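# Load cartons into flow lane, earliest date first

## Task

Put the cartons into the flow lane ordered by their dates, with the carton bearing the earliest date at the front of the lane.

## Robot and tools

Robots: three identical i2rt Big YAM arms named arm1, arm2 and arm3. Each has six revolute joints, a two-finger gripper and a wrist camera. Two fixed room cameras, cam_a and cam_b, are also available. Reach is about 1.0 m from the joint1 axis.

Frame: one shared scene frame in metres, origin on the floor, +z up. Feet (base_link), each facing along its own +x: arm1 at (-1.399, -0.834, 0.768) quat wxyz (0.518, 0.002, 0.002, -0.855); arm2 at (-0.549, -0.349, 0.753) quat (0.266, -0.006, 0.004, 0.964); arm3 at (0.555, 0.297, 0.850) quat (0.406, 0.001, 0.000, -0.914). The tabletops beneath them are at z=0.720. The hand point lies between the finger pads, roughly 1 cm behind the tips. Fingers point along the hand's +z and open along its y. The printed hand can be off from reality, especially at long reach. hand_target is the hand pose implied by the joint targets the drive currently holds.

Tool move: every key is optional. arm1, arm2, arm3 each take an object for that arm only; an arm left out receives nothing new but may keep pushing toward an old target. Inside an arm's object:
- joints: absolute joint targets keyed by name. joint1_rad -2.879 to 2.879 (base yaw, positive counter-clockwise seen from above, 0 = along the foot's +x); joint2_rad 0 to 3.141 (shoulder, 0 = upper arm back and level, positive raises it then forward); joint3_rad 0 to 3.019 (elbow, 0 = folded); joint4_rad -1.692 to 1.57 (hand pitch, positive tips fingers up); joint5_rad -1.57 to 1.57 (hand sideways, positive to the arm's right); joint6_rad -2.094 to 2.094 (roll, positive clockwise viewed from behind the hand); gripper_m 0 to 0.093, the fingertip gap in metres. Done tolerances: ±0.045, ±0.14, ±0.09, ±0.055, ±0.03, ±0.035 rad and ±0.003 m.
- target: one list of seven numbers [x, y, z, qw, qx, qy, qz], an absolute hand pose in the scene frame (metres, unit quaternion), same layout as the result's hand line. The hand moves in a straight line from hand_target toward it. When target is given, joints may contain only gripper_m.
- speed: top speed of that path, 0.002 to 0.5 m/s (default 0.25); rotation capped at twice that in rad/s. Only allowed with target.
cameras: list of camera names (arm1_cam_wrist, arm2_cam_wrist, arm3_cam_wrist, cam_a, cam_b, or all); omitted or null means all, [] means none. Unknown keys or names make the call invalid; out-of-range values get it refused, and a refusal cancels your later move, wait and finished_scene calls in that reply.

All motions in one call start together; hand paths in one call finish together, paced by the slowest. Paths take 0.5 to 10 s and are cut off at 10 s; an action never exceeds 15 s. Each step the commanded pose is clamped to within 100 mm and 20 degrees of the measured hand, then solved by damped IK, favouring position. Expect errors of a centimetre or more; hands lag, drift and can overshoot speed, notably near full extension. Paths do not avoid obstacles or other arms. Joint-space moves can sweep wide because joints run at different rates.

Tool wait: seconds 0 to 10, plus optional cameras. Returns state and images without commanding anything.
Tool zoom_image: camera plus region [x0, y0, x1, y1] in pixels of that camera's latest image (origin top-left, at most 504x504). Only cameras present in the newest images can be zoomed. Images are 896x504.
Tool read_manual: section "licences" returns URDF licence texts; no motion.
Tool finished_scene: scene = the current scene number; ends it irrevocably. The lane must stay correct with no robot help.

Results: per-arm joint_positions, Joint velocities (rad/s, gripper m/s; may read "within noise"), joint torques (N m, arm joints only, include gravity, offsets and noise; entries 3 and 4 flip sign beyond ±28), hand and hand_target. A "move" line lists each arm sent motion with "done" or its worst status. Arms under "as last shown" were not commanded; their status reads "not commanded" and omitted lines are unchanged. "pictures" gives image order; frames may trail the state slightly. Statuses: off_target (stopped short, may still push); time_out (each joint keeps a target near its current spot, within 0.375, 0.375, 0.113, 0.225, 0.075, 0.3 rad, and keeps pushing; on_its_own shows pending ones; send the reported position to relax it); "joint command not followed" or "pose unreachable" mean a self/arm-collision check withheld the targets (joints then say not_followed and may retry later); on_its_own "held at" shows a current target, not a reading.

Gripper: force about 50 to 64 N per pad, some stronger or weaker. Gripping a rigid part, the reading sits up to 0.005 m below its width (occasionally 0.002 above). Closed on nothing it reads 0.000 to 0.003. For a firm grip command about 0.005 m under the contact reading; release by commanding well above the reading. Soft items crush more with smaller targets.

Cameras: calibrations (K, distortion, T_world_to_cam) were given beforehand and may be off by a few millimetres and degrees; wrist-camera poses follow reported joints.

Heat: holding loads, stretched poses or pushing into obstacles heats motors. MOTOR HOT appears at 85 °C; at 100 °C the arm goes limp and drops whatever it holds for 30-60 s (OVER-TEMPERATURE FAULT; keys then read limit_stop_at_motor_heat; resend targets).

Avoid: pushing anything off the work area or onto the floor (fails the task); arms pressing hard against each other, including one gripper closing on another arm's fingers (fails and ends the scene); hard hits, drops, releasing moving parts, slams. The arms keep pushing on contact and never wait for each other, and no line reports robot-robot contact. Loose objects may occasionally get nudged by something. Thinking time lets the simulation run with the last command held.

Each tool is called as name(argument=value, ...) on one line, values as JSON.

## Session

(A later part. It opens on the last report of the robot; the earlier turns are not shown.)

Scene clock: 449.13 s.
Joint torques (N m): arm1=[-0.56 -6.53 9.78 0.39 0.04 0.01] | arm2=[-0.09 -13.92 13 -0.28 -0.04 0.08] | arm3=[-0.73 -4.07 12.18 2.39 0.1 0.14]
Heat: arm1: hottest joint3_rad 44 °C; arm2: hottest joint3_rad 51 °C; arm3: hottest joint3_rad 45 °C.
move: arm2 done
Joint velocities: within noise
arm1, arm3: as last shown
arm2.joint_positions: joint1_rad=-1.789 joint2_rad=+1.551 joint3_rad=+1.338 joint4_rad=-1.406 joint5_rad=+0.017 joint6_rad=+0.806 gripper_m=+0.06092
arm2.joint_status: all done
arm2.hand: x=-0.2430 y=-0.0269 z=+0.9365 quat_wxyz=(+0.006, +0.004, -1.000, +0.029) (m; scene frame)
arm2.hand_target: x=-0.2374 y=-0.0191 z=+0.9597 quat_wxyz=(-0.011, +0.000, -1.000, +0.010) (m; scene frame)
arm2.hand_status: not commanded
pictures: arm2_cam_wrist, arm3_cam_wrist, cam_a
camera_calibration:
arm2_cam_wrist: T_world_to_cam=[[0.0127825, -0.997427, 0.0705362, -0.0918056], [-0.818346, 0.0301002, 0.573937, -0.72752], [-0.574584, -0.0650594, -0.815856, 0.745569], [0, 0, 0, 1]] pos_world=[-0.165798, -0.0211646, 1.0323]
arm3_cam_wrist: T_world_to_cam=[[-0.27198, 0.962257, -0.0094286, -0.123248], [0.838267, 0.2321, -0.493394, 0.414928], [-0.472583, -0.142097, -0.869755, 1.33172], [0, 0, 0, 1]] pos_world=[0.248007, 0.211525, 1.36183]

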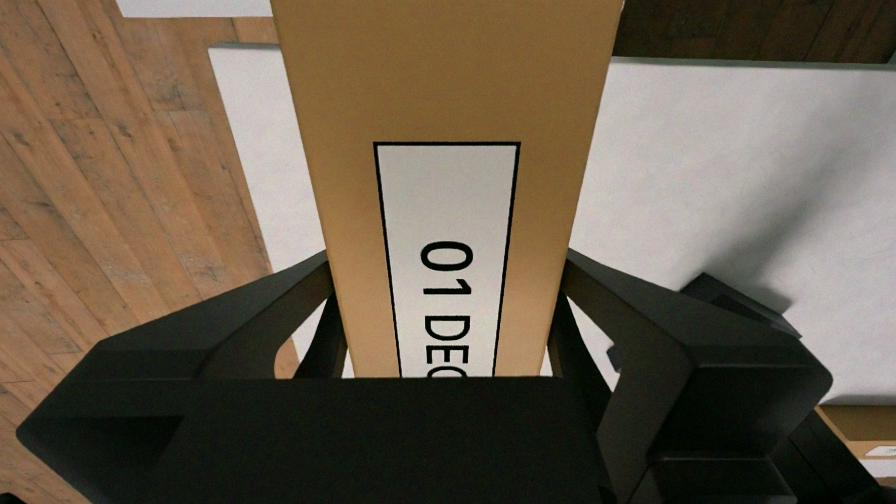

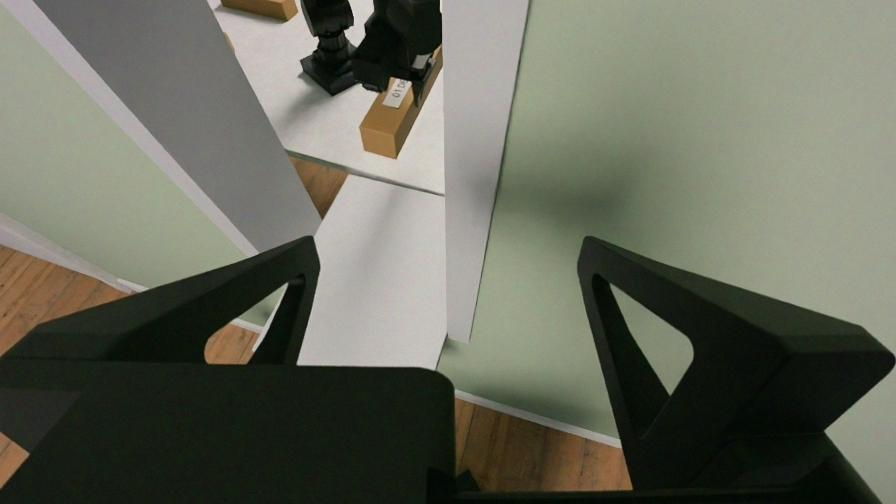

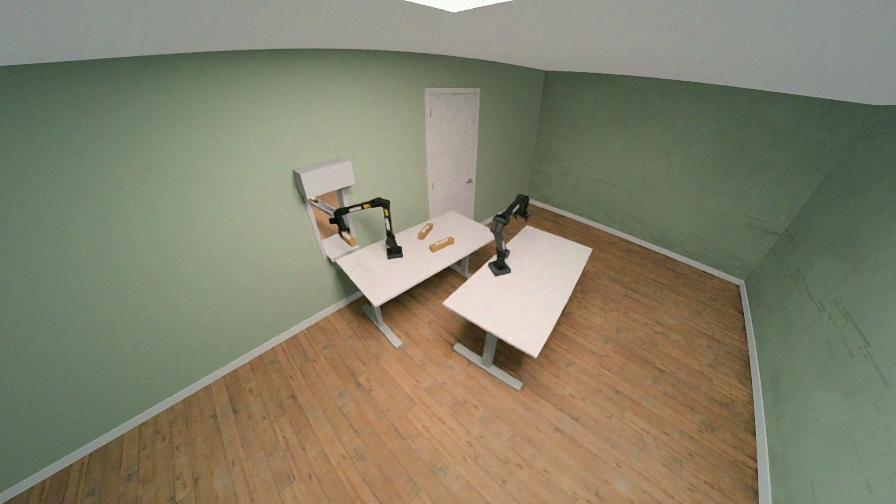

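move(arm2={"target": [-0.03, 0.0, 0.93, 0, 0, -1, 0], "speed": 0.2}, cameras=["arm2_cam_wrist", "arm3_cam_wrist", "cam_b"])

Scene clock: 456.60 s.
Joint torques (N m): arm1=[-0.56 -6.53 9.78 0.38 0.04 0] | arm2=[-0.38 -18.78 15.64 -0.16 -0.1 -0.15] | arm3=[-0.56 -4.07 12.19 2.32 0.09 0.12]
Heat: arm1: hottest joint3_rad 44 °C; arm2: hottest joint3_rad 52 °C; arm3: hottest joint3_rad 45 °C.
move: arm2 off_target
Joint velocities: within noise
arm1: as last shown
arm2.joint_positions: joint1_rad=-2.015 joint2_rad=+1.996 joint3_rad=+1.869 joint4_rad=-1.498 joint5_rad=-0.011 joint6_rad=+0.596 gripper_m=+0.06092
arm2.joint_status: not commanded
arm2.hand: x=-0.0470 y=-0.0107 z=+0.9074 quat_wxyz=(+0.021, -0.005, -1.000, +0.016) (m; scene frame)
arm2.hand_target: x=-0.0314 y=-0.0011 z=+0.9301 quat_wxyz=(-0.001, +0.000, -1.000, +0.000) (m; scene frame)
arm2.hand_status: off_target (0.030 m and 3.1 deg from the pose sent, 0.215 m and 3.4 deg at the start)
arm3.joint_positions: joint1_rad=-0.561 joint2_rad=+0.704 joint3_rad=+0.905 joint4_rad=-0.616 joint5_rad=-0.002 joint6_rad=-0.008 gripper_m=+0.09398
arm3.joint_status: not commanded
arm3.hand: x=+0.1912 y=+0.1953 z=+1.2539 quat_wxyz=(-0.073, -0.830, -0.118, +0.541) (m; scene frame)
arm3.hand_target: x=+0.1898 y=+0.1995 z=+1.2558 quat_wxyz=(-0.073, -0.827, -0.110, +0.547) (m; scene frame)
arm3.hand_status: not commanded
pictures: arm2_cam_wrist, arm3_cam_wrist, cam_b
camera_calibration:
arm2_cam_wrist: T_world_to_cam=[[-0.0036394, -0.998949, 0.045682, -0.054329], [-0.800081, 0.0303129, 0.599125, -0.572866], [-0.599881, -0.0343688, -0.799351, 0.819671], [0, 0, 0, 1]] pos_world=[0.033168, -0.00873555, 1.0009]
arm3_cam_wrist: T_world_to_cam=[[-0.27198, 0.962257, -0.0094286, -0.123248], [0.838267, 0.2321, -0.493394, 0.414928], [-0.472583, -0.142097, -0.869755, 1.33172], [0, 0, 0, 1]] pos_world=[0.248007, 0.211525, 1.36183]

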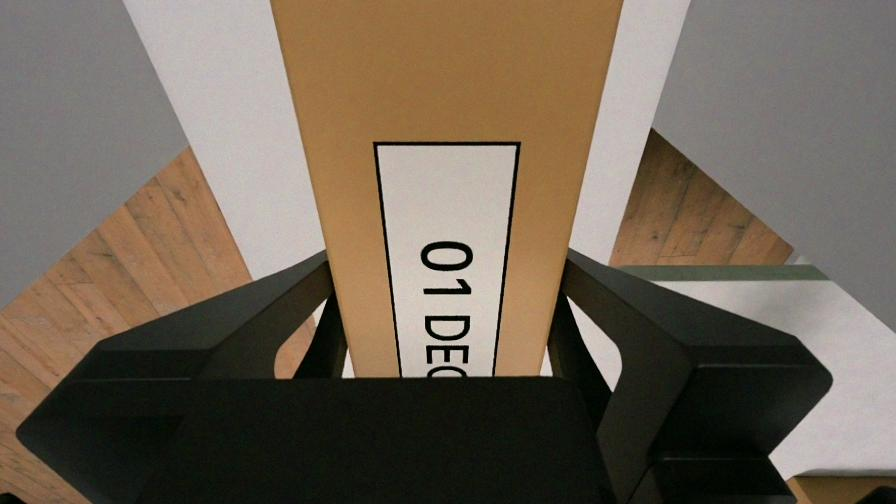

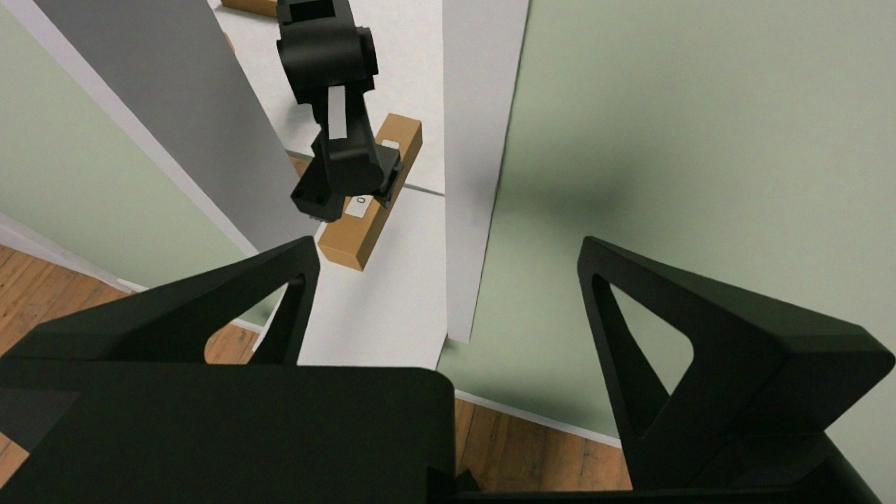

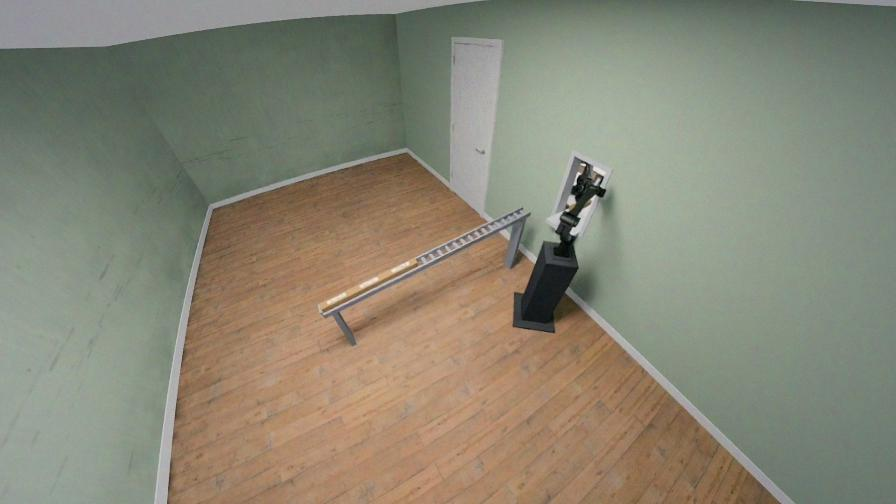

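move(arm2={"target": [-0.03, 0.0, 0.80, 0, 0, -1, 0], "speed": 0.15}, cameras=["cam_a","arm3_cam_wrist"])

move(arm2={"target": [-0.03, 0.0, 0.78, 0, 0, -1, 0], "speed": 0.05}, cameras=["arm3_cam_wrist"])

Scene clock: 477.80 s.
Joint torques (N m): arm1=[-0.56 -6.53 9.78 0.38 0.04 0.01] | arm2=[-0.15 -20.42 9.54 0.55 -0.1 -0.09] | arm3=[-0.73 -4.01 12.16 2.39 0.09 0.14]
Heat: arm1: hottest joint3_rad 44 °C; arm2: hottest joint3_rad 55 °C; arm3: hottest joint3_rad 45 °C.
move: arm2 done
Joint velocities: within noise
arm1.joint_positions: joint1_rad=+0.616 joint2_rad=+1.002 joint3_rad=+1.196 joint4_rad=-1.420 joint5_rad=+0.005 joint6_rad=-0.013 gripper_m=+0.09297
arm1.joint_status: not commanded
arm1.hand: x=-1.3557 y=-1.1658 z=+1.0941 quat_wxyz=(-0.126, -0.644, -0.746, +0.112) (m; scene frame)
arm1.hand_target: x=-1.3612 y=-1.1647 z=+1.0961 quat_wxyz=(-0.124, -0.649, -0.742, +0.113) (m; scene frame)
arm1.hand_status: not commanded
arm2.joint_positions: joint1_rad=-2.015 joint2_rad=+2.090 joint3_rad=+1.729 joint4_rad=-1.220 joint5_rad=-0.012 joint6_rad=+0.596 gripper_m=+0.06092
arm2.joint_status: not commanded
arm2.hand: x=-0.0310 y=-0.0020 z=+0.7987 quat_wxyz=(+0.003, -0.005, -1.000, +0.004) (m; scene frame)
arm2.hand_target: x=-0.0299 y=-0.0001 z=+0.8001 quat_wxyz=(+0.000, +0.000, -1.000, +0.000) (m; scene frame)
arm2.hand_status: done (0.003 m and 0.8 deg from the pose sent, 0.109 m and 3.1 deg at the start)
arm3: as last shown
pictures: arm3_cam_wrist, cam_a
camera_calibration:
arm3_cam_wrist: T_world_to_cam=[[-0.27198, 0.962257, -0.0094286, -0.123248], [0.838267, 0.2321, -0.493394, 0.414928], [-0.472583, -0.142097, -0.869755, 1.33172], [0, 0, 0, 1]] pos_world=[0.248007, 0.211525, 1.36183]

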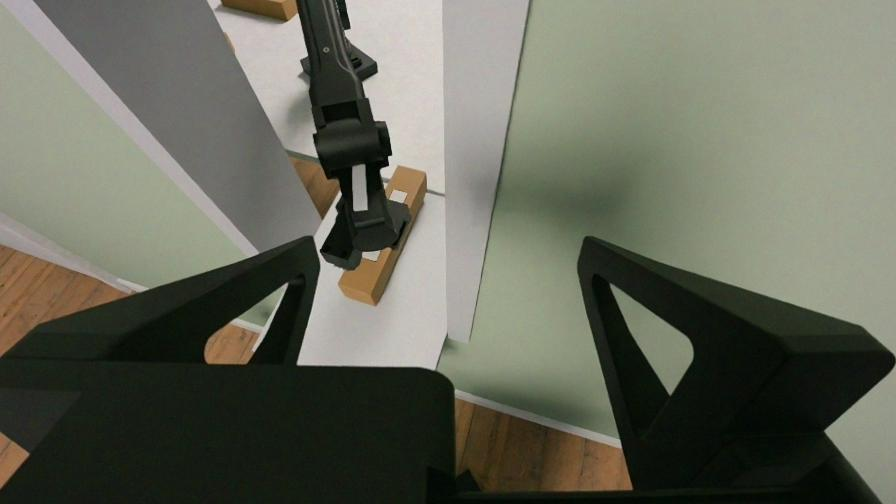

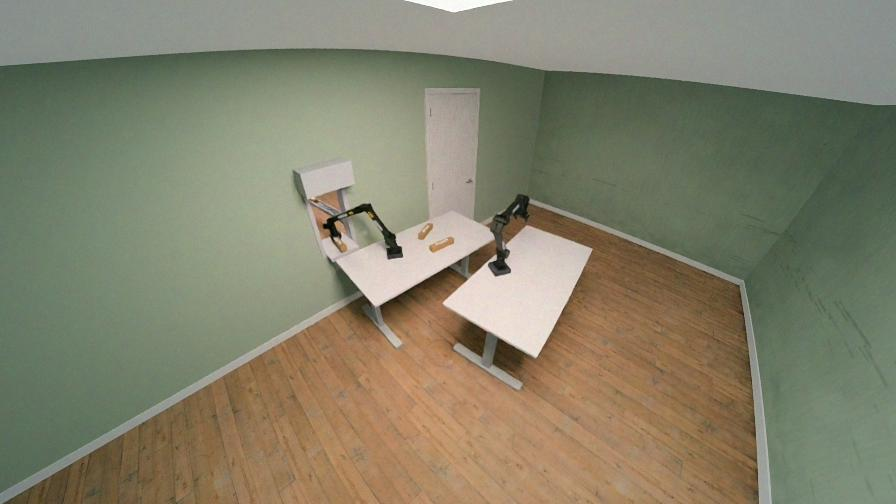

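Scene clock: 478.87 s.
Joint torques (N m): arm1=[-0.5 -6.48 9.8 0.38 0.04 0.01] | arm2=[-0.15 -19.43 8.91 0.59 -0.14 -0.1] | arm3=[-0.73 -4.19 12.16 2.37 0.09 0.14]
Heat: arm1: hottest joint3_rad 44 °C; arm2: hottest joint3_rad 55 °C; arm3: hottest joint3_rad 45 °C.
move: arm2 done
Joint velocities: within noise
arm1, arm3: as last shown
arm2.joint_positions: joint1_rad=-2.015 joint2_rad=+2.100 joint3_rad=+1.712 joint4_rad=-1.178 joint5_rad=-0.012 joint6_rad=+0.596 gripper_m=+0.06092
arm2.joint_status: not commanded
arm2.hand: x=-0.0285 y=-0.0005 z=+0.7866 quat_wxyz=(-0.003, -0.004, -1.000, +0.000) (m; scene frame)
arm2.hand_target: x=-0.0299 y=-0.0001 z=+0.7801 quat_wxyz=(+0.000, +0.000, -1.000, +0.000) (m; scene frame)
arm2.hand_status: done (0.007 m and 0.6 deg from the pose sent, 0.019 m and 0.8 deg at the start)
pictures: arm3_cam_wrist
camera_calibration:
arm3_cam_wrist: T_world_to_cam=[[-0.27198, 0.962257, -0.0094286, -0.123248], [0.838267, 0.2321, -0.493394, 0.414928], [-0.472583, -0.142097, -0.869755, 1.33172], [0, 0, 0, 1]] pos_world=[0.248007, 0.211525, 1.36183]

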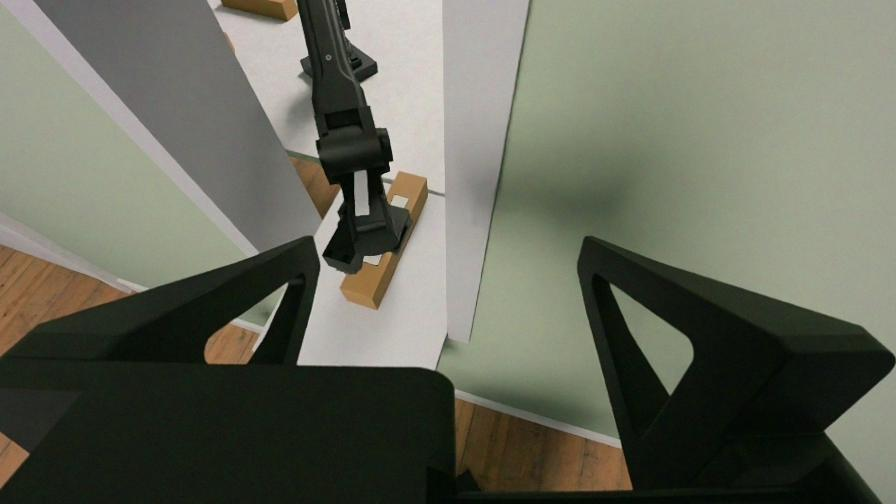

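move(arm2={"target": [-0.03, 0.0, 0.772, 0, 0, -1, 0], "speed": 0.05}, cameras=["arm3_cam_wrist"])

move(arm2={"joints": {"gripper_m": 0.093}}, cameras=["arm3_cam_wrist"])

move(arm2={"target": [-0.03, 0.0, 0.92, 0, 0, -1, 0], "speed": 0.25}, cameras=["arm3_cam_wrist"])

Scene clock: 483.60 s.
Joint torques (N m): arm1=[-0.56 -6.53 9.78 0.38 0.04 0.01] | arm2=[-0.09 -19.02 8.42 0.79 -0.1 -0.09] | arm3=[-0.91 -4.25 12.16 2.36 0.08 0.14]
Heat: arm1: hottest joint3_rad 44 °C; arm2: hottest joint3_rad 54 °C; arm3: hottest joint3_rad 45 °C.
move: arm2 off_target
Joint velocities: within noise
arm1, arm3: as last shown
arm2.joint_positions: joint1_rad=-2.015 joint2_rad=+2.101 joint3_rad=+1.710 joint4_rad=-1.166 joint5_rad=-0.012 joint6_rad=+0.596 gripper_m=+0.06092
arm2.joint_status: not commanded
arm2.hand: x=-0.0267 y=+0.0007 z=+0.7853 quat_wxyz=(-0.007, -0.004, -1.000, -0.003) (m; scene frame)
arm2.hand_target: x=-0.0301 y=-0.0002 z=+0.7722 quat_wxyz=(+0.000, +0.000, -1.000, +0.000) (m; scene frame)
arm2.hand_status: off_target (0.014 m and 1.0 deg from the pose sent, 0.015 m and 0.6 deg at the start)
pictures: arm3_cam_wrist
camera_calibration:
arm3_cam_wrist: T_world_to_cam=[[-0.27198, 0.962257, -0.0094286, -0.123248], [0.838267, 0.2321, -0.493394, 0.414928], [-0.472583, -0.142097, -0.869755, 1.33172], [0, 0, 0, 1]] pos_world=[0.248007, 0.211525, 1.36183]

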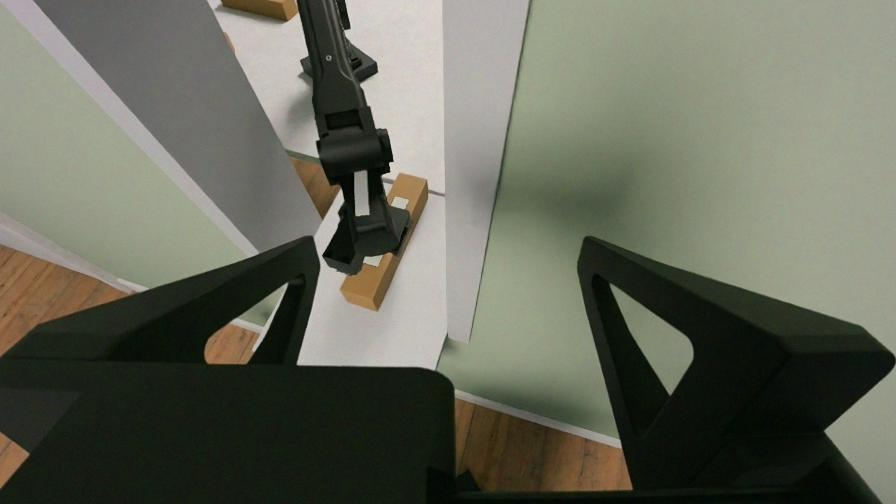

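Scene clock: 484.23 s.
Joint torques (N m): arm1=[-0.56 -6.53 9.8 0.39 0.04 0.01] | arm2=[-0.09 -20.66 8.64 0.72 -0.06 -0.08] | arm3=[-0.67 -4.19 12.21 2.37 0.1 0.13]
Heat: arm1: hottest joint3_rad 44 °C; arm2: hottest joint3_rad 54 °C; arm3: hottest joint3_rad 45 °C.
move: arm2 done
Joint velocities: within noise
arm1, arm3: as last shown
arm2.joint_positions: joint1_rad=-2.015 joint2_rad=+2.101 joint3_rad=+1.710 joint4_rad=-1.164 joint5_rad=-0.013 joint6_rad=+0.596 gripper_m=+0.09284
arm2.joint_status: all done
arm2.hand: x=-0.0265 y=+0.0011 z=+0.7853 quat_wxyz=(-0.008, -0.004, -1.000, -0.004) (m; scene frame)
arm2.hand_target: x=-0.0301 y=-0.0002 z=+0.7722 quat_wxyz=(+0.000, +0.000, -1.000, +0.000) (m; scene frame)
arm2.hand_status: not commanded
pictures: arm3_cam_wrist
camera_calibration:
arm3_cam_wrist: T_world_to_cam=[[-0.27198, 0.962257, -0.0094286, -0.123248], [0.838267, 0.2321, -0.493394, 0.414928], [-0.472583, -0.142097, -0.869755, 1.33172], [0, 0, 0, 1]] pos_world=[0.248007, 0.211525, 1.36183]

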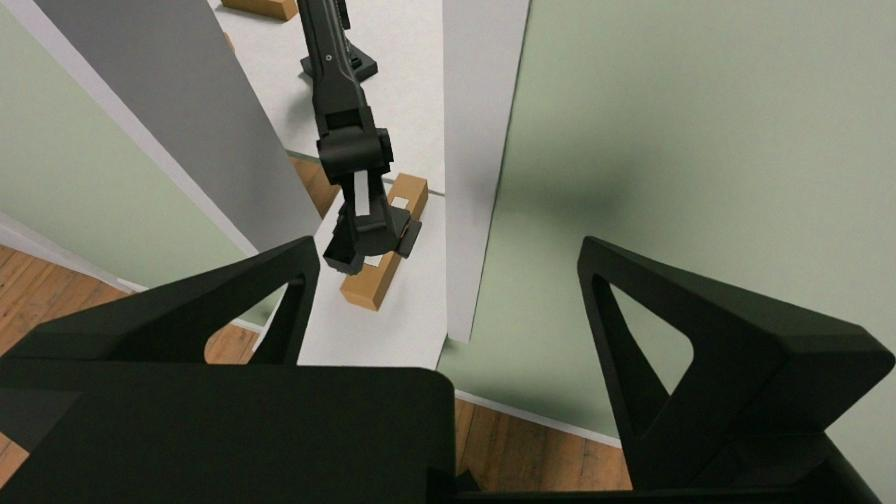

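Scene clock: 485.70 s.
Joint torques (N m): arm1=[-0.56 -6.53 9.78 0.39 0.04 0] | arm2=[-0.38 -17.26 13.96 -0.12 -0.04 -0.11] | arm3=[-0.73 -4.13 12.12 2.39 0.1 0.13]
Heat: arm1: hottest joint3_rad 44 °C; arm2: hottest joint3_rad 54 °C; arm3: hottest joint3_rad 45 °C.
move: arm2 off_target
Joint velocities: within noise
arm1, arm3: as last shown
arm2.joint_positions: joint1_rad=-2.015 joint2_rad=+1.985 joint3_rad=+1.874 joint4_rad=-1.478 joint5_rad=-0.013 joint6_rad=+0.596 gripper_m=+0.09294
arm2.joint_status: not commanded
arm2.hand: x=-0.0419 y=-0.0068 z=+0.9160 quat_wxyz=(+0.006, -0.004, -1.000, +0.005) (m; scene frame)
arm2.hand_target: x=-0.0304 y=-0.0004 z=+0.9201 quat_wxyz=(-0.001, +0.000, -1.000, +0.000) (m; scene frame)
arm2.hand_status: off_target (0.014 m and 1.0 deg from the pose sent, 0.135 m and 1.1 deg at the start)
pictures: arm3_cam_wrist
camera_calibration:
arm3_cam_wrist: T_world_to_cam=[[-0.27198, 0.962257, -0.0094286, -0.123248], [0.838267, 0.2321, -0.493394, 0.414928], [-0.472583, -0.142097, -0.869755, 1.33172], [0, 0, 0, 1]] pos_world=[0.248007, 0.211525, 1.36183]

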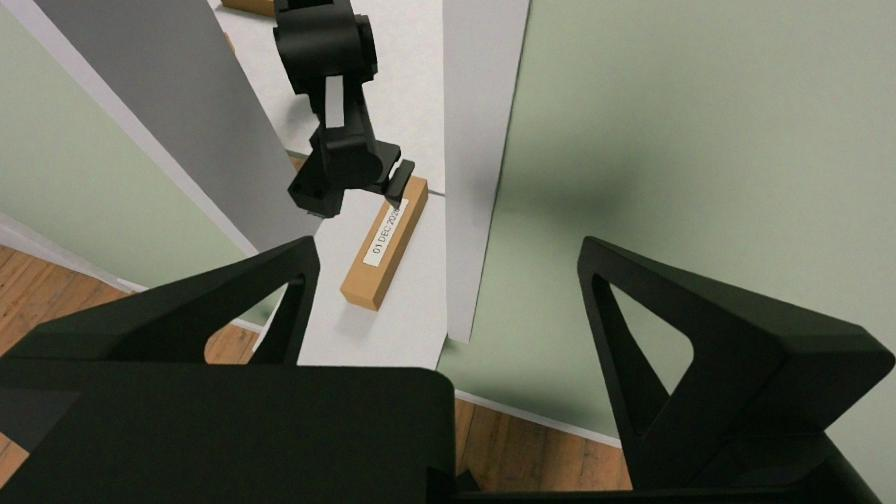

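move(arm2={"target": [-0.20, -0.115, 0.92, 0, 0, -1, 0], "speed": 0.3}, arm3={"joints": {"joint1_rad": -0.367, "joint2_rad": 1.607, "joint3_rad": 1.173, "joint4_rad": -1.137, "joint5_rad": 0, "joint6_rad": 0.471}}, cameras=["arm3_cam_wrist"])

move(arm2={"joints": {"joint1_rad": 1.612, "joint2_rad": 1.384, "joint3_rad": 1.3325, "joint4_rad": -1.15, "joint5_rad": 0, "joint6_rad": 0}}, arm3={"target": [-0.03, 0.0, 0.95, 0, 1, 0, 0], "speed": 0.25}, cameras=["arm3_cam_wrist", "arm2_cam_wrist"])

Scene clock: 503.63 s.
Joint torques (N m): arm1=[-0.5 -6.48 9.78 0.39 0.04 0.01] | arm2=[-0.67 -11.05 8.61 0.75 -0.05 -0.12] | arm3=[0.97 -16.79 12.14 0.03 0.1 0.14]
Heat: arm1: hottest joint3_rad 44 °C; arm2: hottest joint3_rad 55 °C; arm3: hottest joint3_rad 45 °C.
move: arm2 done; arm3 done
Joint velocities: within noise
arm1: as last shown
arm2.joint_positions: joint1_rad=-2.015 joint2_rad=+1.473 joint3_rad=+1.218 joint4_rad=-1.312 joint5_rad=-0.013 joint6_rad=+0.592 gripper_m=+0.09294
arm2.joint_status: not commanded
arm2.hand: x=-0.1992 y=-0.1114 z=+0.9256 quat_wxyz=(-0.003, -0.002, -1.000, -0.001) (m; scene frame)
arm2.hand_target: x=-0.2001 y=-0.1151 z=+0.9201 quat_wxyz=(+0.000, +0.000, -1.000, +0.000) (m; scene frame)
arm2.hand_status: done (0.007 m and 0.4 deg from the pose sent, 0.192 m and 1.0 deg at the start)
arm3.joint_positions: joint1_rad=-0.376 joint2_rad=+1.600 joint3_rad=+1.148 joint4_rad=-1.129 joint5_rad=-0.001 joint6_rad=+0.463 gripper_m=+0.09398
arm3.joint_status: all done
arm3.hand: x=+0.1587 y=+0.1014 z=+0.9433 quat_wxyz=(+0.002, -1.000, +0.001, -0.006) (m; scene frame)
arm3.hand_target: x=+0.1530 y=+0.0943 z=+0.9492 quat_wxyz=(+0.000, -1.000, +0.001, -0.001) (m; scene frame)
arm3.hand_status: not commanded
pictures: arm3_cam_wrist
camera_calibration:
arm3_cam_wrist: T_world_to_cam=[[0.0176617, 0.999842, 0.00215444, -0.105299], [0.795653, -0.0153597, 0.605558, -0.69404], [0.605495, -0.00898101, -0.795799, 0.778513], [0, 0, 0, 1]] pos_world=[0.0826894, 0.101613, 1.04005]

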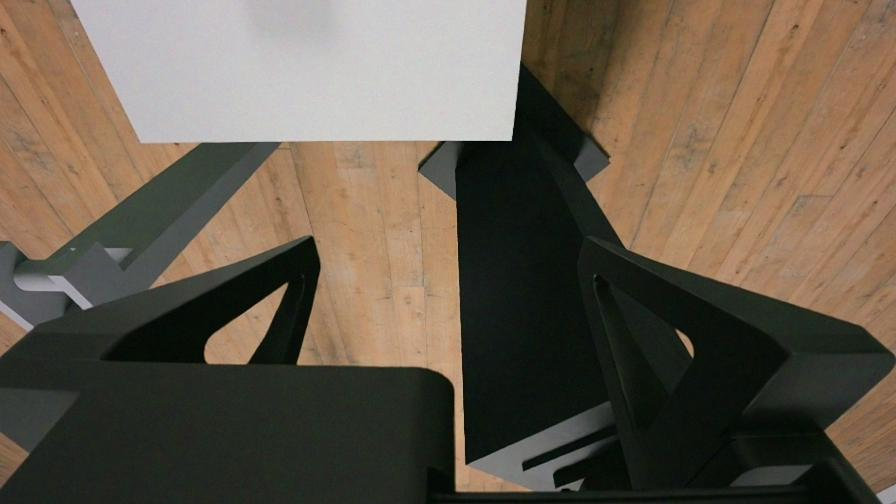

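Scene clock: 506.27 s.
Joint torques (N m): arm1=[-0.56 -6.59 9.77 0.39 0.04 0.01] | arm2=[0.21 -10.87 13.75 0.66 0 -0.11] | arm3=[0.91 -24.29 15.24 0.03 0.13 0.14]
Heat: arm1: hottest joint3_rad 44 °C; arm2: hottest joint3_rad 55 °C; arm3: hottest joint3_rad 45 °C.
move: arm2 done; arm3 off_target
Joint velocities: within noise
arm1: as last shown
arm2.joint_positions: joint1_rad=+1.609 joint2_rad=+1.389 joint3_rad=+1.294 joint4_rad=-1.143 joint5_rad=+0.000 joint6_rad=+0.009 gripper_m=+0.09301
arm2.joint_status: all done
arm2.hand: x=-0.7824 y=-0.7675 z=+1.0024 quat_wxyz=(+0.093, +0.851, +0.497, -0.141) (m; scene frame)
arm2.hand_target: x=-0.7849 y=-0.7749 z=+1.0220 quat_wxyz=(+0.101, +0.845, +0.501, -0.157) (m; scene frame)
arm2.hand_status: not commanded
arm3.joint_positions: joint1_rad=-0.376 joint2_rad=+2.091 joint3_rad=+1.891 joint4_rad=-1.376 joint5_rad=-0.001 joint6_rad=+0.464 gripper_m=+0.09398
arm3.joint_status: not commanded
arm3.hand: x=-0.0211 y=+0.0122 z=+0.9526 quat_wxyz=(+0.001, -1.000, +0.002, -0.003) (m; scene frame)
arm3.hand_target: x=-0.0292 y=+0.0002 z=+0.9500 quat_wxyz=(+0.000, -1.000, +0.000, +0.000) (m; scene frame)
arm3.hand_status: off_target (0.015 m and 0.4 deg from the pose sent, 0.214 m and 0.8 deg at the start)
pictures: arm2_cam_wrist, arm3_cam_wrist
camera_calibration:
arm2_cam_wrist: T_world_to_cam=[[-0.872877, 0.487928, -0.0034176, -0.307053], [0.470444, 0.843416, 0.259484, 0.763275], [0.129492, 0.22489, -0.965741, 1.36491], [0, 0, 0, 1]] pos_world=[-0.803842, -0.800893, 1.11904]
arm3_cam_wrist: T_world_to_cam=[[0.0187826, 0.999823, -0.000985281, -0.00996322], [0.79934, -0.0144244, 0.600706, -0.553316], [0.600586, -0.0120704, -0.799469, 0.897429], [0, 0, 0, 1]] pos_world=[-0.0965084, 0.0128125, 1.04984]

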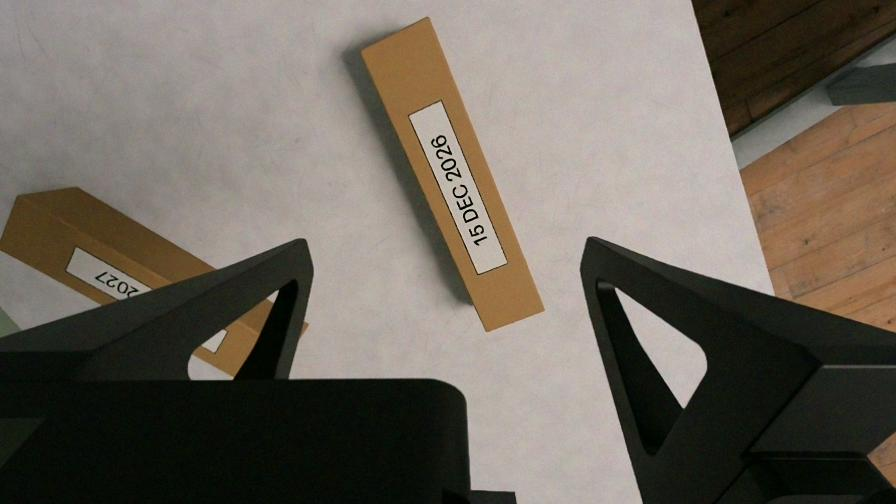

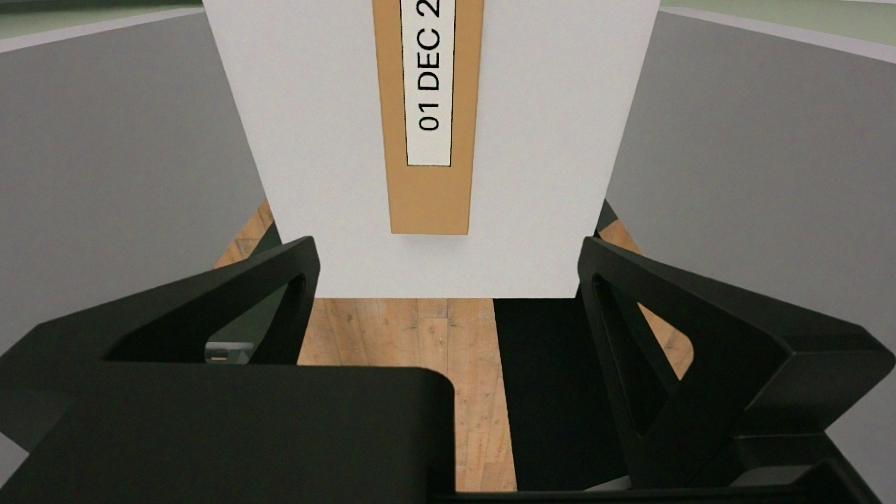

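move(arm2={"target": [-0.79, -0.772, 0.84, 0, 0.739, 0.674, 0], "speed": 0.25}, arm3={"target": [-0.065, -0.008, 0.85, 0, -1, 0, 0], "speed": 0.15}, cameras=["arm3_cam_wrist", "arm2_cam_wrist"])

Scene clock: 531.93 s.
Joint torques (N m): arm1=[-0.56 -6.53 9.8 0.4 0.04 0.01] | arm2=[-0.56 -13.27 8.38 0.75 0.02 -0.16] | arm3=[-0.15 -26.7 14.61 0.64 0.14 0.02]
Heat: arm1: hottest joint3_rad 44 °C; arm2: hottest joint3_rad 56 °C; arm3: hottest joint3_rad 46 °C.
move: arm2 done; arm3 off_target
Joint velocities: within noise
arm1: as last shown
arm2.joint_positions: joint1_rad=+1.608 joint2_rad=+1.705 joint3_rad=+1.277 joint4_rad=-1.139 joint5_rad=+0.012 joint6_rad=-0.407 gripper_m=+0.09301
arm2.joint_status: not commanded
arm2.hand: x=-0.7866 y=-0.7748 z=+0.8483 quat_wxyz=(+0.003, +0.740, +0.673, -0.004) (m; scene frame)
arm2.hand_target: x=-0.7900 y=-0.7719 z=+0.8400 quat_wxyz=(+0.000, +0.739, +0.674, +0.000) (m; scene frame)
arm2.hand_status: done (0.009 m and 0.6 deg from the pose sent, 0.163 m and 30.9 deg at the start)
arm3.joint_positions: joint1_rad=-0.376 joint2_rad=+2.276 joint3_rad=+1.944 joint4_rad=-1.261 joint5_rad=-0.001 joint6_rad=+0.464 gripper_m=+0.09398
arm3.joint_status: not commanded
arm3.hand: x=-0.0500 y=-0.0023 z=+0.8536 quat_wxyz=(+0.005, -1.000, +0.002, -0.011) (m; scene frame)
arm3.hand_target: x=-0.0643 y=-0.0077 z=+0.8502 quat_wxyz=(+0.000, -1.000, +0.000, +0.000) (m; scene frame)
arm3.hand_status: off_target (0.016 m and 1.4 deg from the pose sent, 0.113 m and 0.4 deg at the start)
pictures: arm2_cam_wrist, arm3_cam_wrist
camera_calibration:
arm2_cam_wrist: T_world_to_cam=[[-0.995814, 0.0901733, 0.0149264, -0.728056], [0.0831593, 0.826097, 0.557359, 0.240603], [0.0379282, 0.556267, -0.830138, 1.28798], [0, 0, 0, 1]] pos_world=[-0.793867, -0.849569, 0.945962]
arm3_cam_wrist: T_world_to_cam=[[0.0187784, 0.9998, 0.00694148, -0.00182179], [0.790023, -0.0190928, 0.61278, -0.481797], [0.61279, -0.0060231, -0.790223, 0.828142], [0, 0, 0, 1]] pos_world=[-0.126812, -0.00238943, 0.949665]

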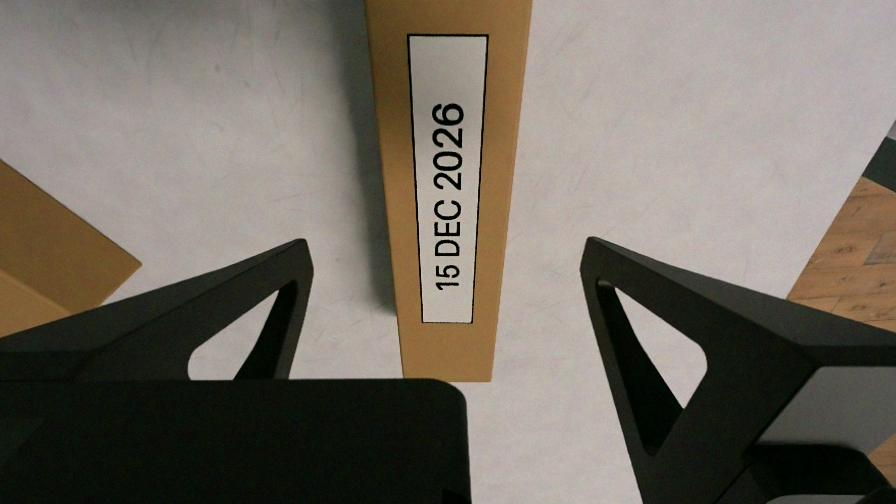

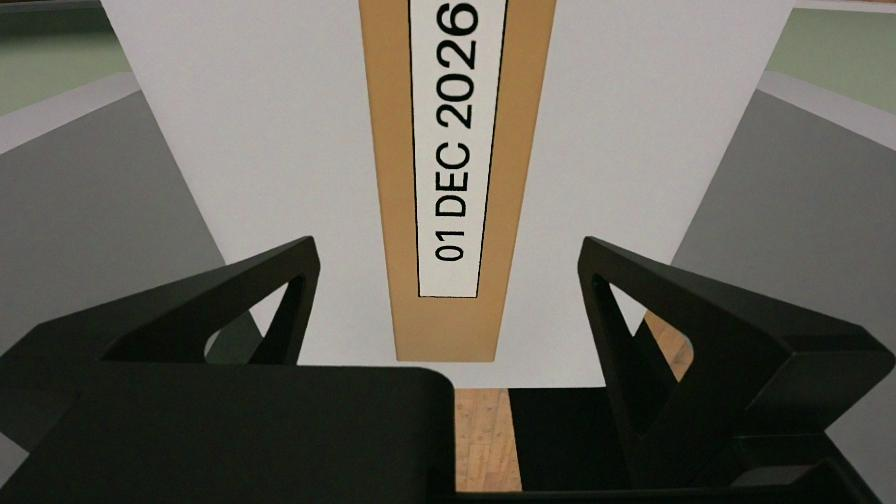

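move(arm2={"target": [-0.789, -0.774, 0.765, 0, 0.739, 0.674, 0], "speed": 0.1}, arm3={"target": [-0.070, -0.008, 0.79, 0, -1, 0, 0], "speed": 0.1}, cameras=["arm3_cam_wrist"])

move(arm2={"target": [-0.789, -0.774, 0.752, 0, 0.739, 0.674, 0], "speed": 0.05}, arm3={"target": [-0.070, -0.008, 0.775, 0, -1, 0, 0], "speed": 0.05}, cameras=["arm3_cam_wrist"])

Scene clock: 540.97 s.
Joint torques (N m): arm1=[-0.56 -6.65 9.8 0.42 0.04 0.01] | arm2=[-0.38 -12.92 7.64 0.77 0.01 -0.1] | arm3=[-0.15 -27.34 12.81 0.73 0.13 -0.03]
Heat: arm1: hottest joint3_rad 44 °C; arm2: hottest joint3_rad 54 °C; arm3: hottest joint3_rad 47 °C.
move: arm2 off_target; arm3 off_target
Joint velocities: within noise
arm1.joint_positions: joint1_rad=+0.616 joint2_rad=+1.002 joint3_rad=+1.196 joint4_rad=-1.420 joint5_rad=+0.005 joint6_rad=-0.013 gripper_m=+0.09297
arm1.joint_status: not commanded
arm1.hand: x=-1.3557 y=-1.1658 z=+1.0941 quat_wxyz=(-0.126, -0.644, -0.746, +0.112) (m; scene frame)
arm1.hand_target: x=-1.3612 y=-1.1647 z=+1.0961 quat_wxyz=(-0.124, -0.649, -0.742, +0.113) (m; scene frame)
arm1.hand_status: not commanded
arm2.joint_positions: joint1_rad=+1.608 joint2_rad=+1.802 joint3_rad=+1.200 joint4_rad=-0.955 joint5_rad=+0.012 joint6_rad=-0.408 gripper_m=+0.09301
arm2.joint_status: not commanded
arm2.hand: x=-0.7882 y=-0.7798 z=+0.7773 quat_wxyz=(+0.004, +0.740, +0.673, -0.009) (m; scene frame)
arm2.hand_target: x=-0.7889 y=-0.7739 z=+0.7653 quat_wxyz=(+0.000, +0.739, +0.674, +0.000) (m; scene frame)
arm2.hand_status: off_target (0.014 m and 1.1 deg from the pose sent, 0.083 m and 0.6 deg at the start)
arm3.joint_positions: joint1_rad=-0.376 joint2_rad=+2.357 joint3_rad=+1.944 joint4_rad=-1.165 joint5_rad=-0.001 joint6_rad=+0.463 gripper_m=+0.09398
arm3.joint_status: not commanded
arm3.hand: x=-0.0598 y=-0.0072 z=+0.7999 quat_wxyz=(+0.001, -1.000, +0.001, -0.004) (m; scene frame)
arm3.hand_target: x=-0.0695 y=-0.0078 z=+0.7902 quat_wxyz=(+0.000, -1.000, +0.000, +0.000) (m; scene frame)
arm3.hand_status: off_target (0.014 m and 0.5 deg from the pose sent, 0.067 m and 1.4 deg at the start)
pictures: arm3_cam_wrist
camera_calibration:
arm3_cam_wrist: T_world_to_cam=[[0.0183948, 0.999831, 0.000263075, 0.00894089], [0.79789, -0.0148381, 0.602621, -0.432573], [0.602523, -0.0108752, -0.798027, 0.797298], [0, 0, 0, 1]] pos_world=[-0.135409, -0.00668716, 0.896942]

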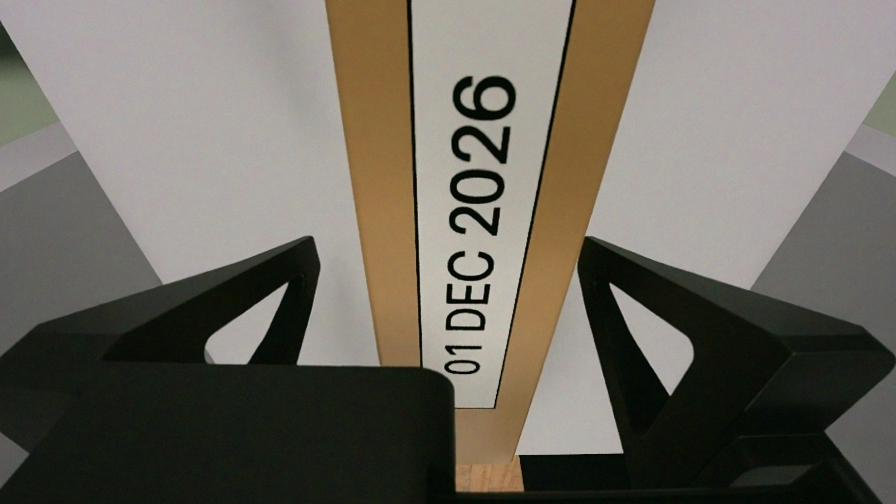

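Scene clock: 542.10 s.
Joint torques (N m): arm1=[-0.62 -6.59 9.78 0.39 0.04 0] | arm2=[-0.5 -12.98 7.28 0.8 0.01 -0.11] | arm3=[-0.32 -27.11 12.23 0.7 0.12 -0.03]
Heat: arm1: hottest joint3_rad 44 °C; arm2: hottest joint3_rad 54 °C; arm3: hottest joint3_rad 47 °C.
move: arm2 off_target; arm3 off_target
Joint velocities: within noise
arm1: as last shown
arm2.joint_positions: joint1_rad=+1.608 joint2_rad=+1.821 joint3_rad=+1.190 joint4_rad=-0.924 joint5_rad=+0.012 joint6_rad=-0.408 gripper_m=+0.09301
arm2.joint_status: not commanded
arm2.hand: x=-0.7885 y=-0.7807 z=+0.7655 quat_wxyz=(+0.005, +0.740, +0.673, -0.010) (m; scene frame)
arm2.hand_target: x=-0.7888 y=-0.7737 z=+0.7523 quat_wxyz=(+0.000, +0.739, +0.674, +0.000) (m; scene frame)
arm2.hand_status: off_target (0.015 m and 1.3 deg from the pose sent, 0.026 m and 1.1 deg at the start)
arm3.joint_positions: joint1_rad=-0.376 joint2_rad=+2.372 joint3_rad=+1.944 joint4_rad=-1.141 joint5_rad=-0.001 joint6_rad=+0.463 gripper_m=+0.09398
arm3.joint_status: not commanded
arm3.hand: x=-0.0627 y=-0.0086 z=+0.7897 quat_wxyz=(-0.001, -1.000, +0.001, +0.000) (m; scene frame)
arm3.hand_target: x=-0.0693 y=-0.0078 z=+0.7752 quat_wxyz=(+0.000, -1.000, +0.000, +0.000) (m; scene frame)
arm3.hand_status: off_target (0.016 m and 0.2 deg from the pose sent, 0.027 m and 0.6 deg at the start)
pictures: arm3_cam_wrist
camera_calibration:
arm3_cam_wrist: T_world_to_cam=[[0.0184247, 0.999821, -0.00419508, 0.0140412], [0.803034, -0.0122984, 0.595806, -0.418407], [0.595648, -0.0143463, -0.803117, 0.794501], [0, 0, 0, 1]] pos_world=[-0.137507, -0.00778622, 0.887426]

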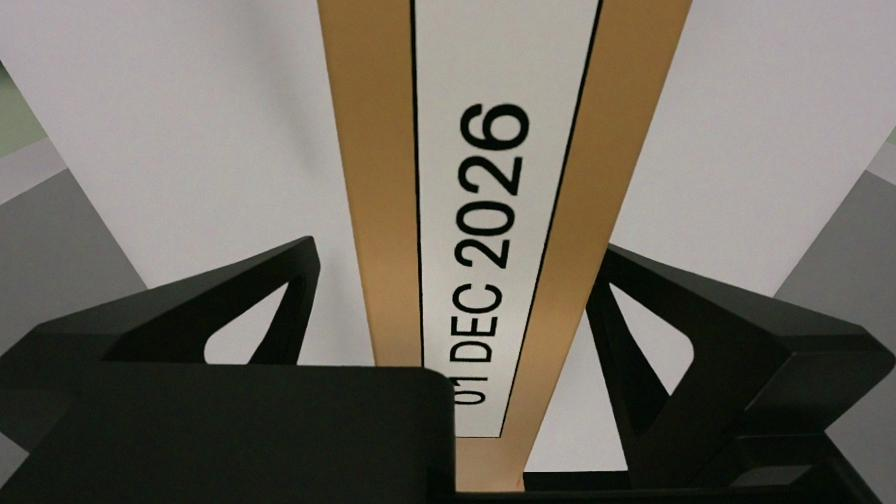

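move(arm2={"target": [-0.789, -0.772, 0.744, 0, 0.739, 0.674, 0], "speed": 0.05}, arm3={"target": [-0.070, 0.012, 0.762, 0, -1, 0, 0], "speed": 0.05}, cameras=["arm3_cam_wrist"])

move(arm2={"joints": {"gripper_m": 0.04}}, cameras=["arm3_cam_wrist"])

Scene clock: 549.13 s.
Joint torques (N m): arm1=[-0.56 -6.53 9.77 0.39 0.04 0.01] | arm2=[-0.62 -13.16 7.12 0.77 0.01 -0.11] | arm3=[-0.15 -27.93 9.63 0.8 0.11 -0.05]
Heat: arm1: hottest joint3_rad 44 °C; arm2: hottest joint3_rad 53 °C; arm3: hottest joint3_rad 47 °C.
move: arm2 off_target; arm3 off_target
Joint velocities: within noise
arm1: as last shown
arm2.joint_positions: joint1_rad=+1.608 joint2_rad=+1.829 joint3_rad=+1.179 joint4_rad=-0.902 joint5_rad=+0.012 joint6_rad=-0.408 gripper_m=+0.09301
arm2.joint_status: not commanded
arm2.hand: x=-0.7879 y=-0.7798 z=+0.7580 quat_wxyz=(+0.005, +0.739, +0.673, -0.011) (m; scene frame)
arm2.hand_target: x=-0.7888 y=-0.7718 z=+0.7444 quat_wxyz=(+0.000, +0.739, +0.674, +0.000) (m; scene frame)
arm2.hand_status: off_target (0.016 m and 1.4 deg from the pose sent, 0.023 m and 1.3 deg at the start)
arm3.joint_positions: joint1_rad=-0.400 joint2_rad=+2.372 joint3_rad=+1.923 joint4_rad=-1.099 joint5_rad=-0.001 joint6_rad=+0.438 gripper_m=+0.09398
arm3.joint_status: not commanded
arm3.hand: x=-0.0718 y=+0.0057 z=+0.7827 quat_wxyz=(-0.005, -1.000, +0.001, +0.010) (m; scene frame)
arm3.hand_target: x=-0.0693 y=+0.0121 z=+0.7623 quat_wxyz=(+0.000, -1.000, +0.000, +0.000) (m; scene frame)
arm3.hand_status: off_target (0.022 m and 1.3 deg from the pose sent, 0.035 m and 0.2 deg at the start)
pictures: arm3_cam_wrist
camera_calibration:
arm3_cam_wrist: T_world_to_cam=[[0.0175159, 0.999755, -0.0135263, 0.00704527], [0.814422, -0.0064185, 0.580237, -0.393832], [0.580008, -0.0211795, -0.814335, 0.802102], [0, 0, 0, 1]] pos_world=[-0.144604, 0.00741675, 0.881792]

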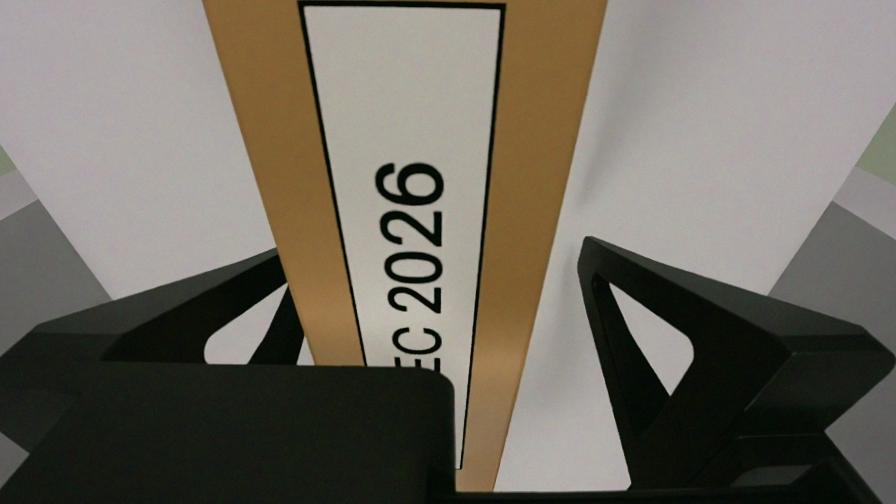

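Scene clock: 549.73 s.
Joint torques (N m): arm1=[-0.56 -6.48 9.8 0.38 0.03 0.01] | arm2=[-0.67 -13.16 7.12 0.76 0.01 -0.11] | arm3=[-0.32 -27.52 9.65 0.8 0.11 -0.03]
Heat: arm1: hottest joint3_rad 44 °C; arm2: hottest joint3_rad 53 °C; arm3: hottest joint3_rad 47 °C.
move: arm2 off_target
Joint velocities: within noise
arm1, arm3: as last shown
arm2.joint_positions: joint1_rad=+1.608 joint2_rad=+1.829 joint3_rad=+1.179 joint4_rad=-0.902 joint5_rad=+0.012 joint6_rad=-0.409 gripper_m=+0.06072
arm2.joint_status: gripper_m off_target (ended at +0.06074, target +0.04000)
arm2.hand: x=-0.7880 y=-0.7799 z=+0.7580 quat_wxyz=(+0.005, +0.739, +0.673, -0.011) (m; scene frame)
arm2.hand_target: x=-0.7888 y=-0.7718 z=+0.7444 quat_wxyz=(+0.000, +0.739, +0.674, +0.000) (m; scene frame)
arm2.hand_status: not commanded
pictures: arm3_cam_wrist
camera_calibration:
arm3_cam_wrist: T_world_to_cam=[[0.0170985, 0.999763, -0.0134513, 0.0069181], [0.814427, -0.00612203, 0.580234, -0.393831], [0.580014, -0.0208762, -0.814339, 0.802104], [0, 0, 0, 1]] pos_world=[-0.144604, 0.00741736, 0.881792]

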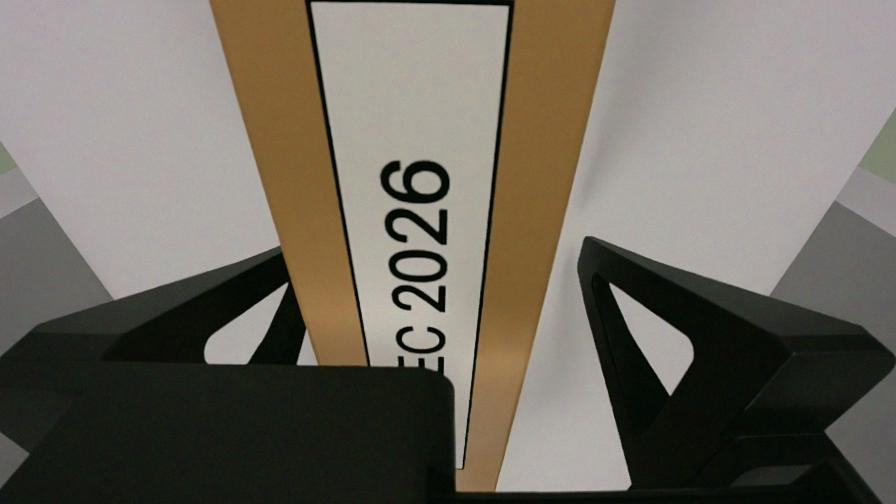

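move(arm2={"target": [-0.789, -0.765, 0.93, 0, 0.739, 0.674, 0], "speed": 0.25}, arm3={"target": [-0.066, 0.006, 0.748, 0, -1, 0, 0], "speed": 0.05}, cameras=["arm3_cam_wrist"])

Scene clock: 558.27 s.
Joint torques (N m): arm1=[-0.62 -6.48 9.78 0.4 0.03 0.01] | arm2=[-0.73 -12.81 14.68 -0.27 0.02 -0.13] | arm3=[0.32 -27.05 9.42 0.76 0.12 0.09]
Heat: arm1: hottest joint3_rad 44 °C; arm2: hottest joint3_rad 52 °C; arm3: hottest joint3_rad 46 °C.
move: arm2 off_target; arm3 off_target
Joint velocities: within noise
arm1: as last shown
arm2.joint_positions: joint1_rad=+1.608 joint2_rad=+1.616 joint3_rad=+1.332 joint4_rad=-1.341 joint5_rad=+0.012 joint6_rad=-0.410 gripper_m=+0.06072
arm2.joint_status: not commanded
arm2.hand: x=-0.7738 y=-0.7495 z=+0.9088 quat_wxyz=(-0.007, +0.738, +0.674, +0.023) (m; scene frame)
arm2.hand_target: x=-0.7884 y=-0.7637 z=+0.9303 quat_wxyz=(+0.000, +0.739, +0.674, -0.001) (m; scene frame)
arm2.hand_status: off_target (0.030 m and 2.8 deg from the pose sent, 0.173 m and 1.4 deg at the start)
arm3.joint_positions: joint1_rad=-0.400 joint2_rad=+2.381 joint3_rad=+1.915 joint4_rad=-1.073 joint5_rad=-0.001 joint6_rad=+0.437 gripper_m=+0.09398
arm3.joint_status: not commanded
arm3.hand: x=-0.0728 y=+0.0052 z=+0.7739 quat_wxyz=(-0.007, -1.000, +0.001, +0.013) (m; scene frame)
arm3.hand_target: x=-0.0652 y=+0.0063 z=+0.7486 quat_wxyz=(+0.000, -1.000, +0.000, +0.000) (m; scene frame)
arm3.hand_status: off_target (0.027 m and 1.7 deg from the pose sent, 0.035 m and 1.3 deg at the start)
pictures: arm3_cam_wrist
camera_calibration:
arm3_cam_wrist: T_world_to_cam=[[0.0166211, 0.999715, -0.0171081, 0.0101372], [0.818847, -0.00379116, 0.573999, -0.382752], [0.573771, -0.0235494, -0.818677, 0.79849], [0, 0, 0, 1]] pos_world=[-0.144903, 0.00721856, 0.873578]

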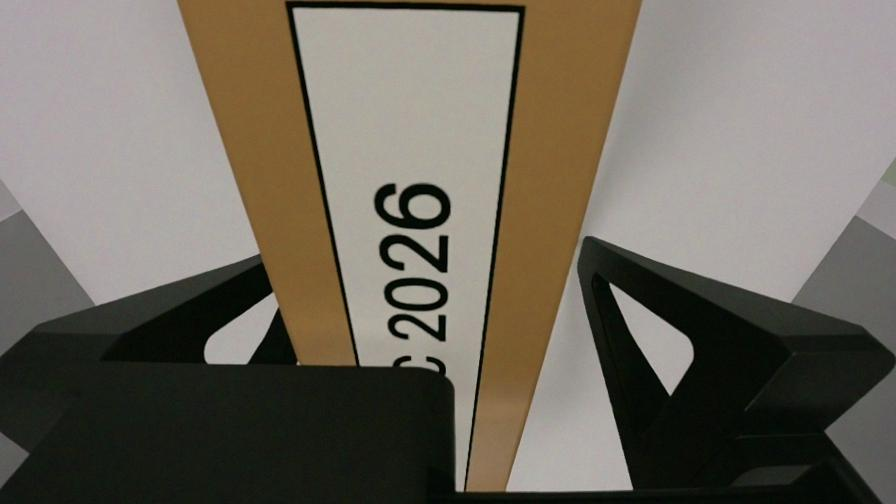

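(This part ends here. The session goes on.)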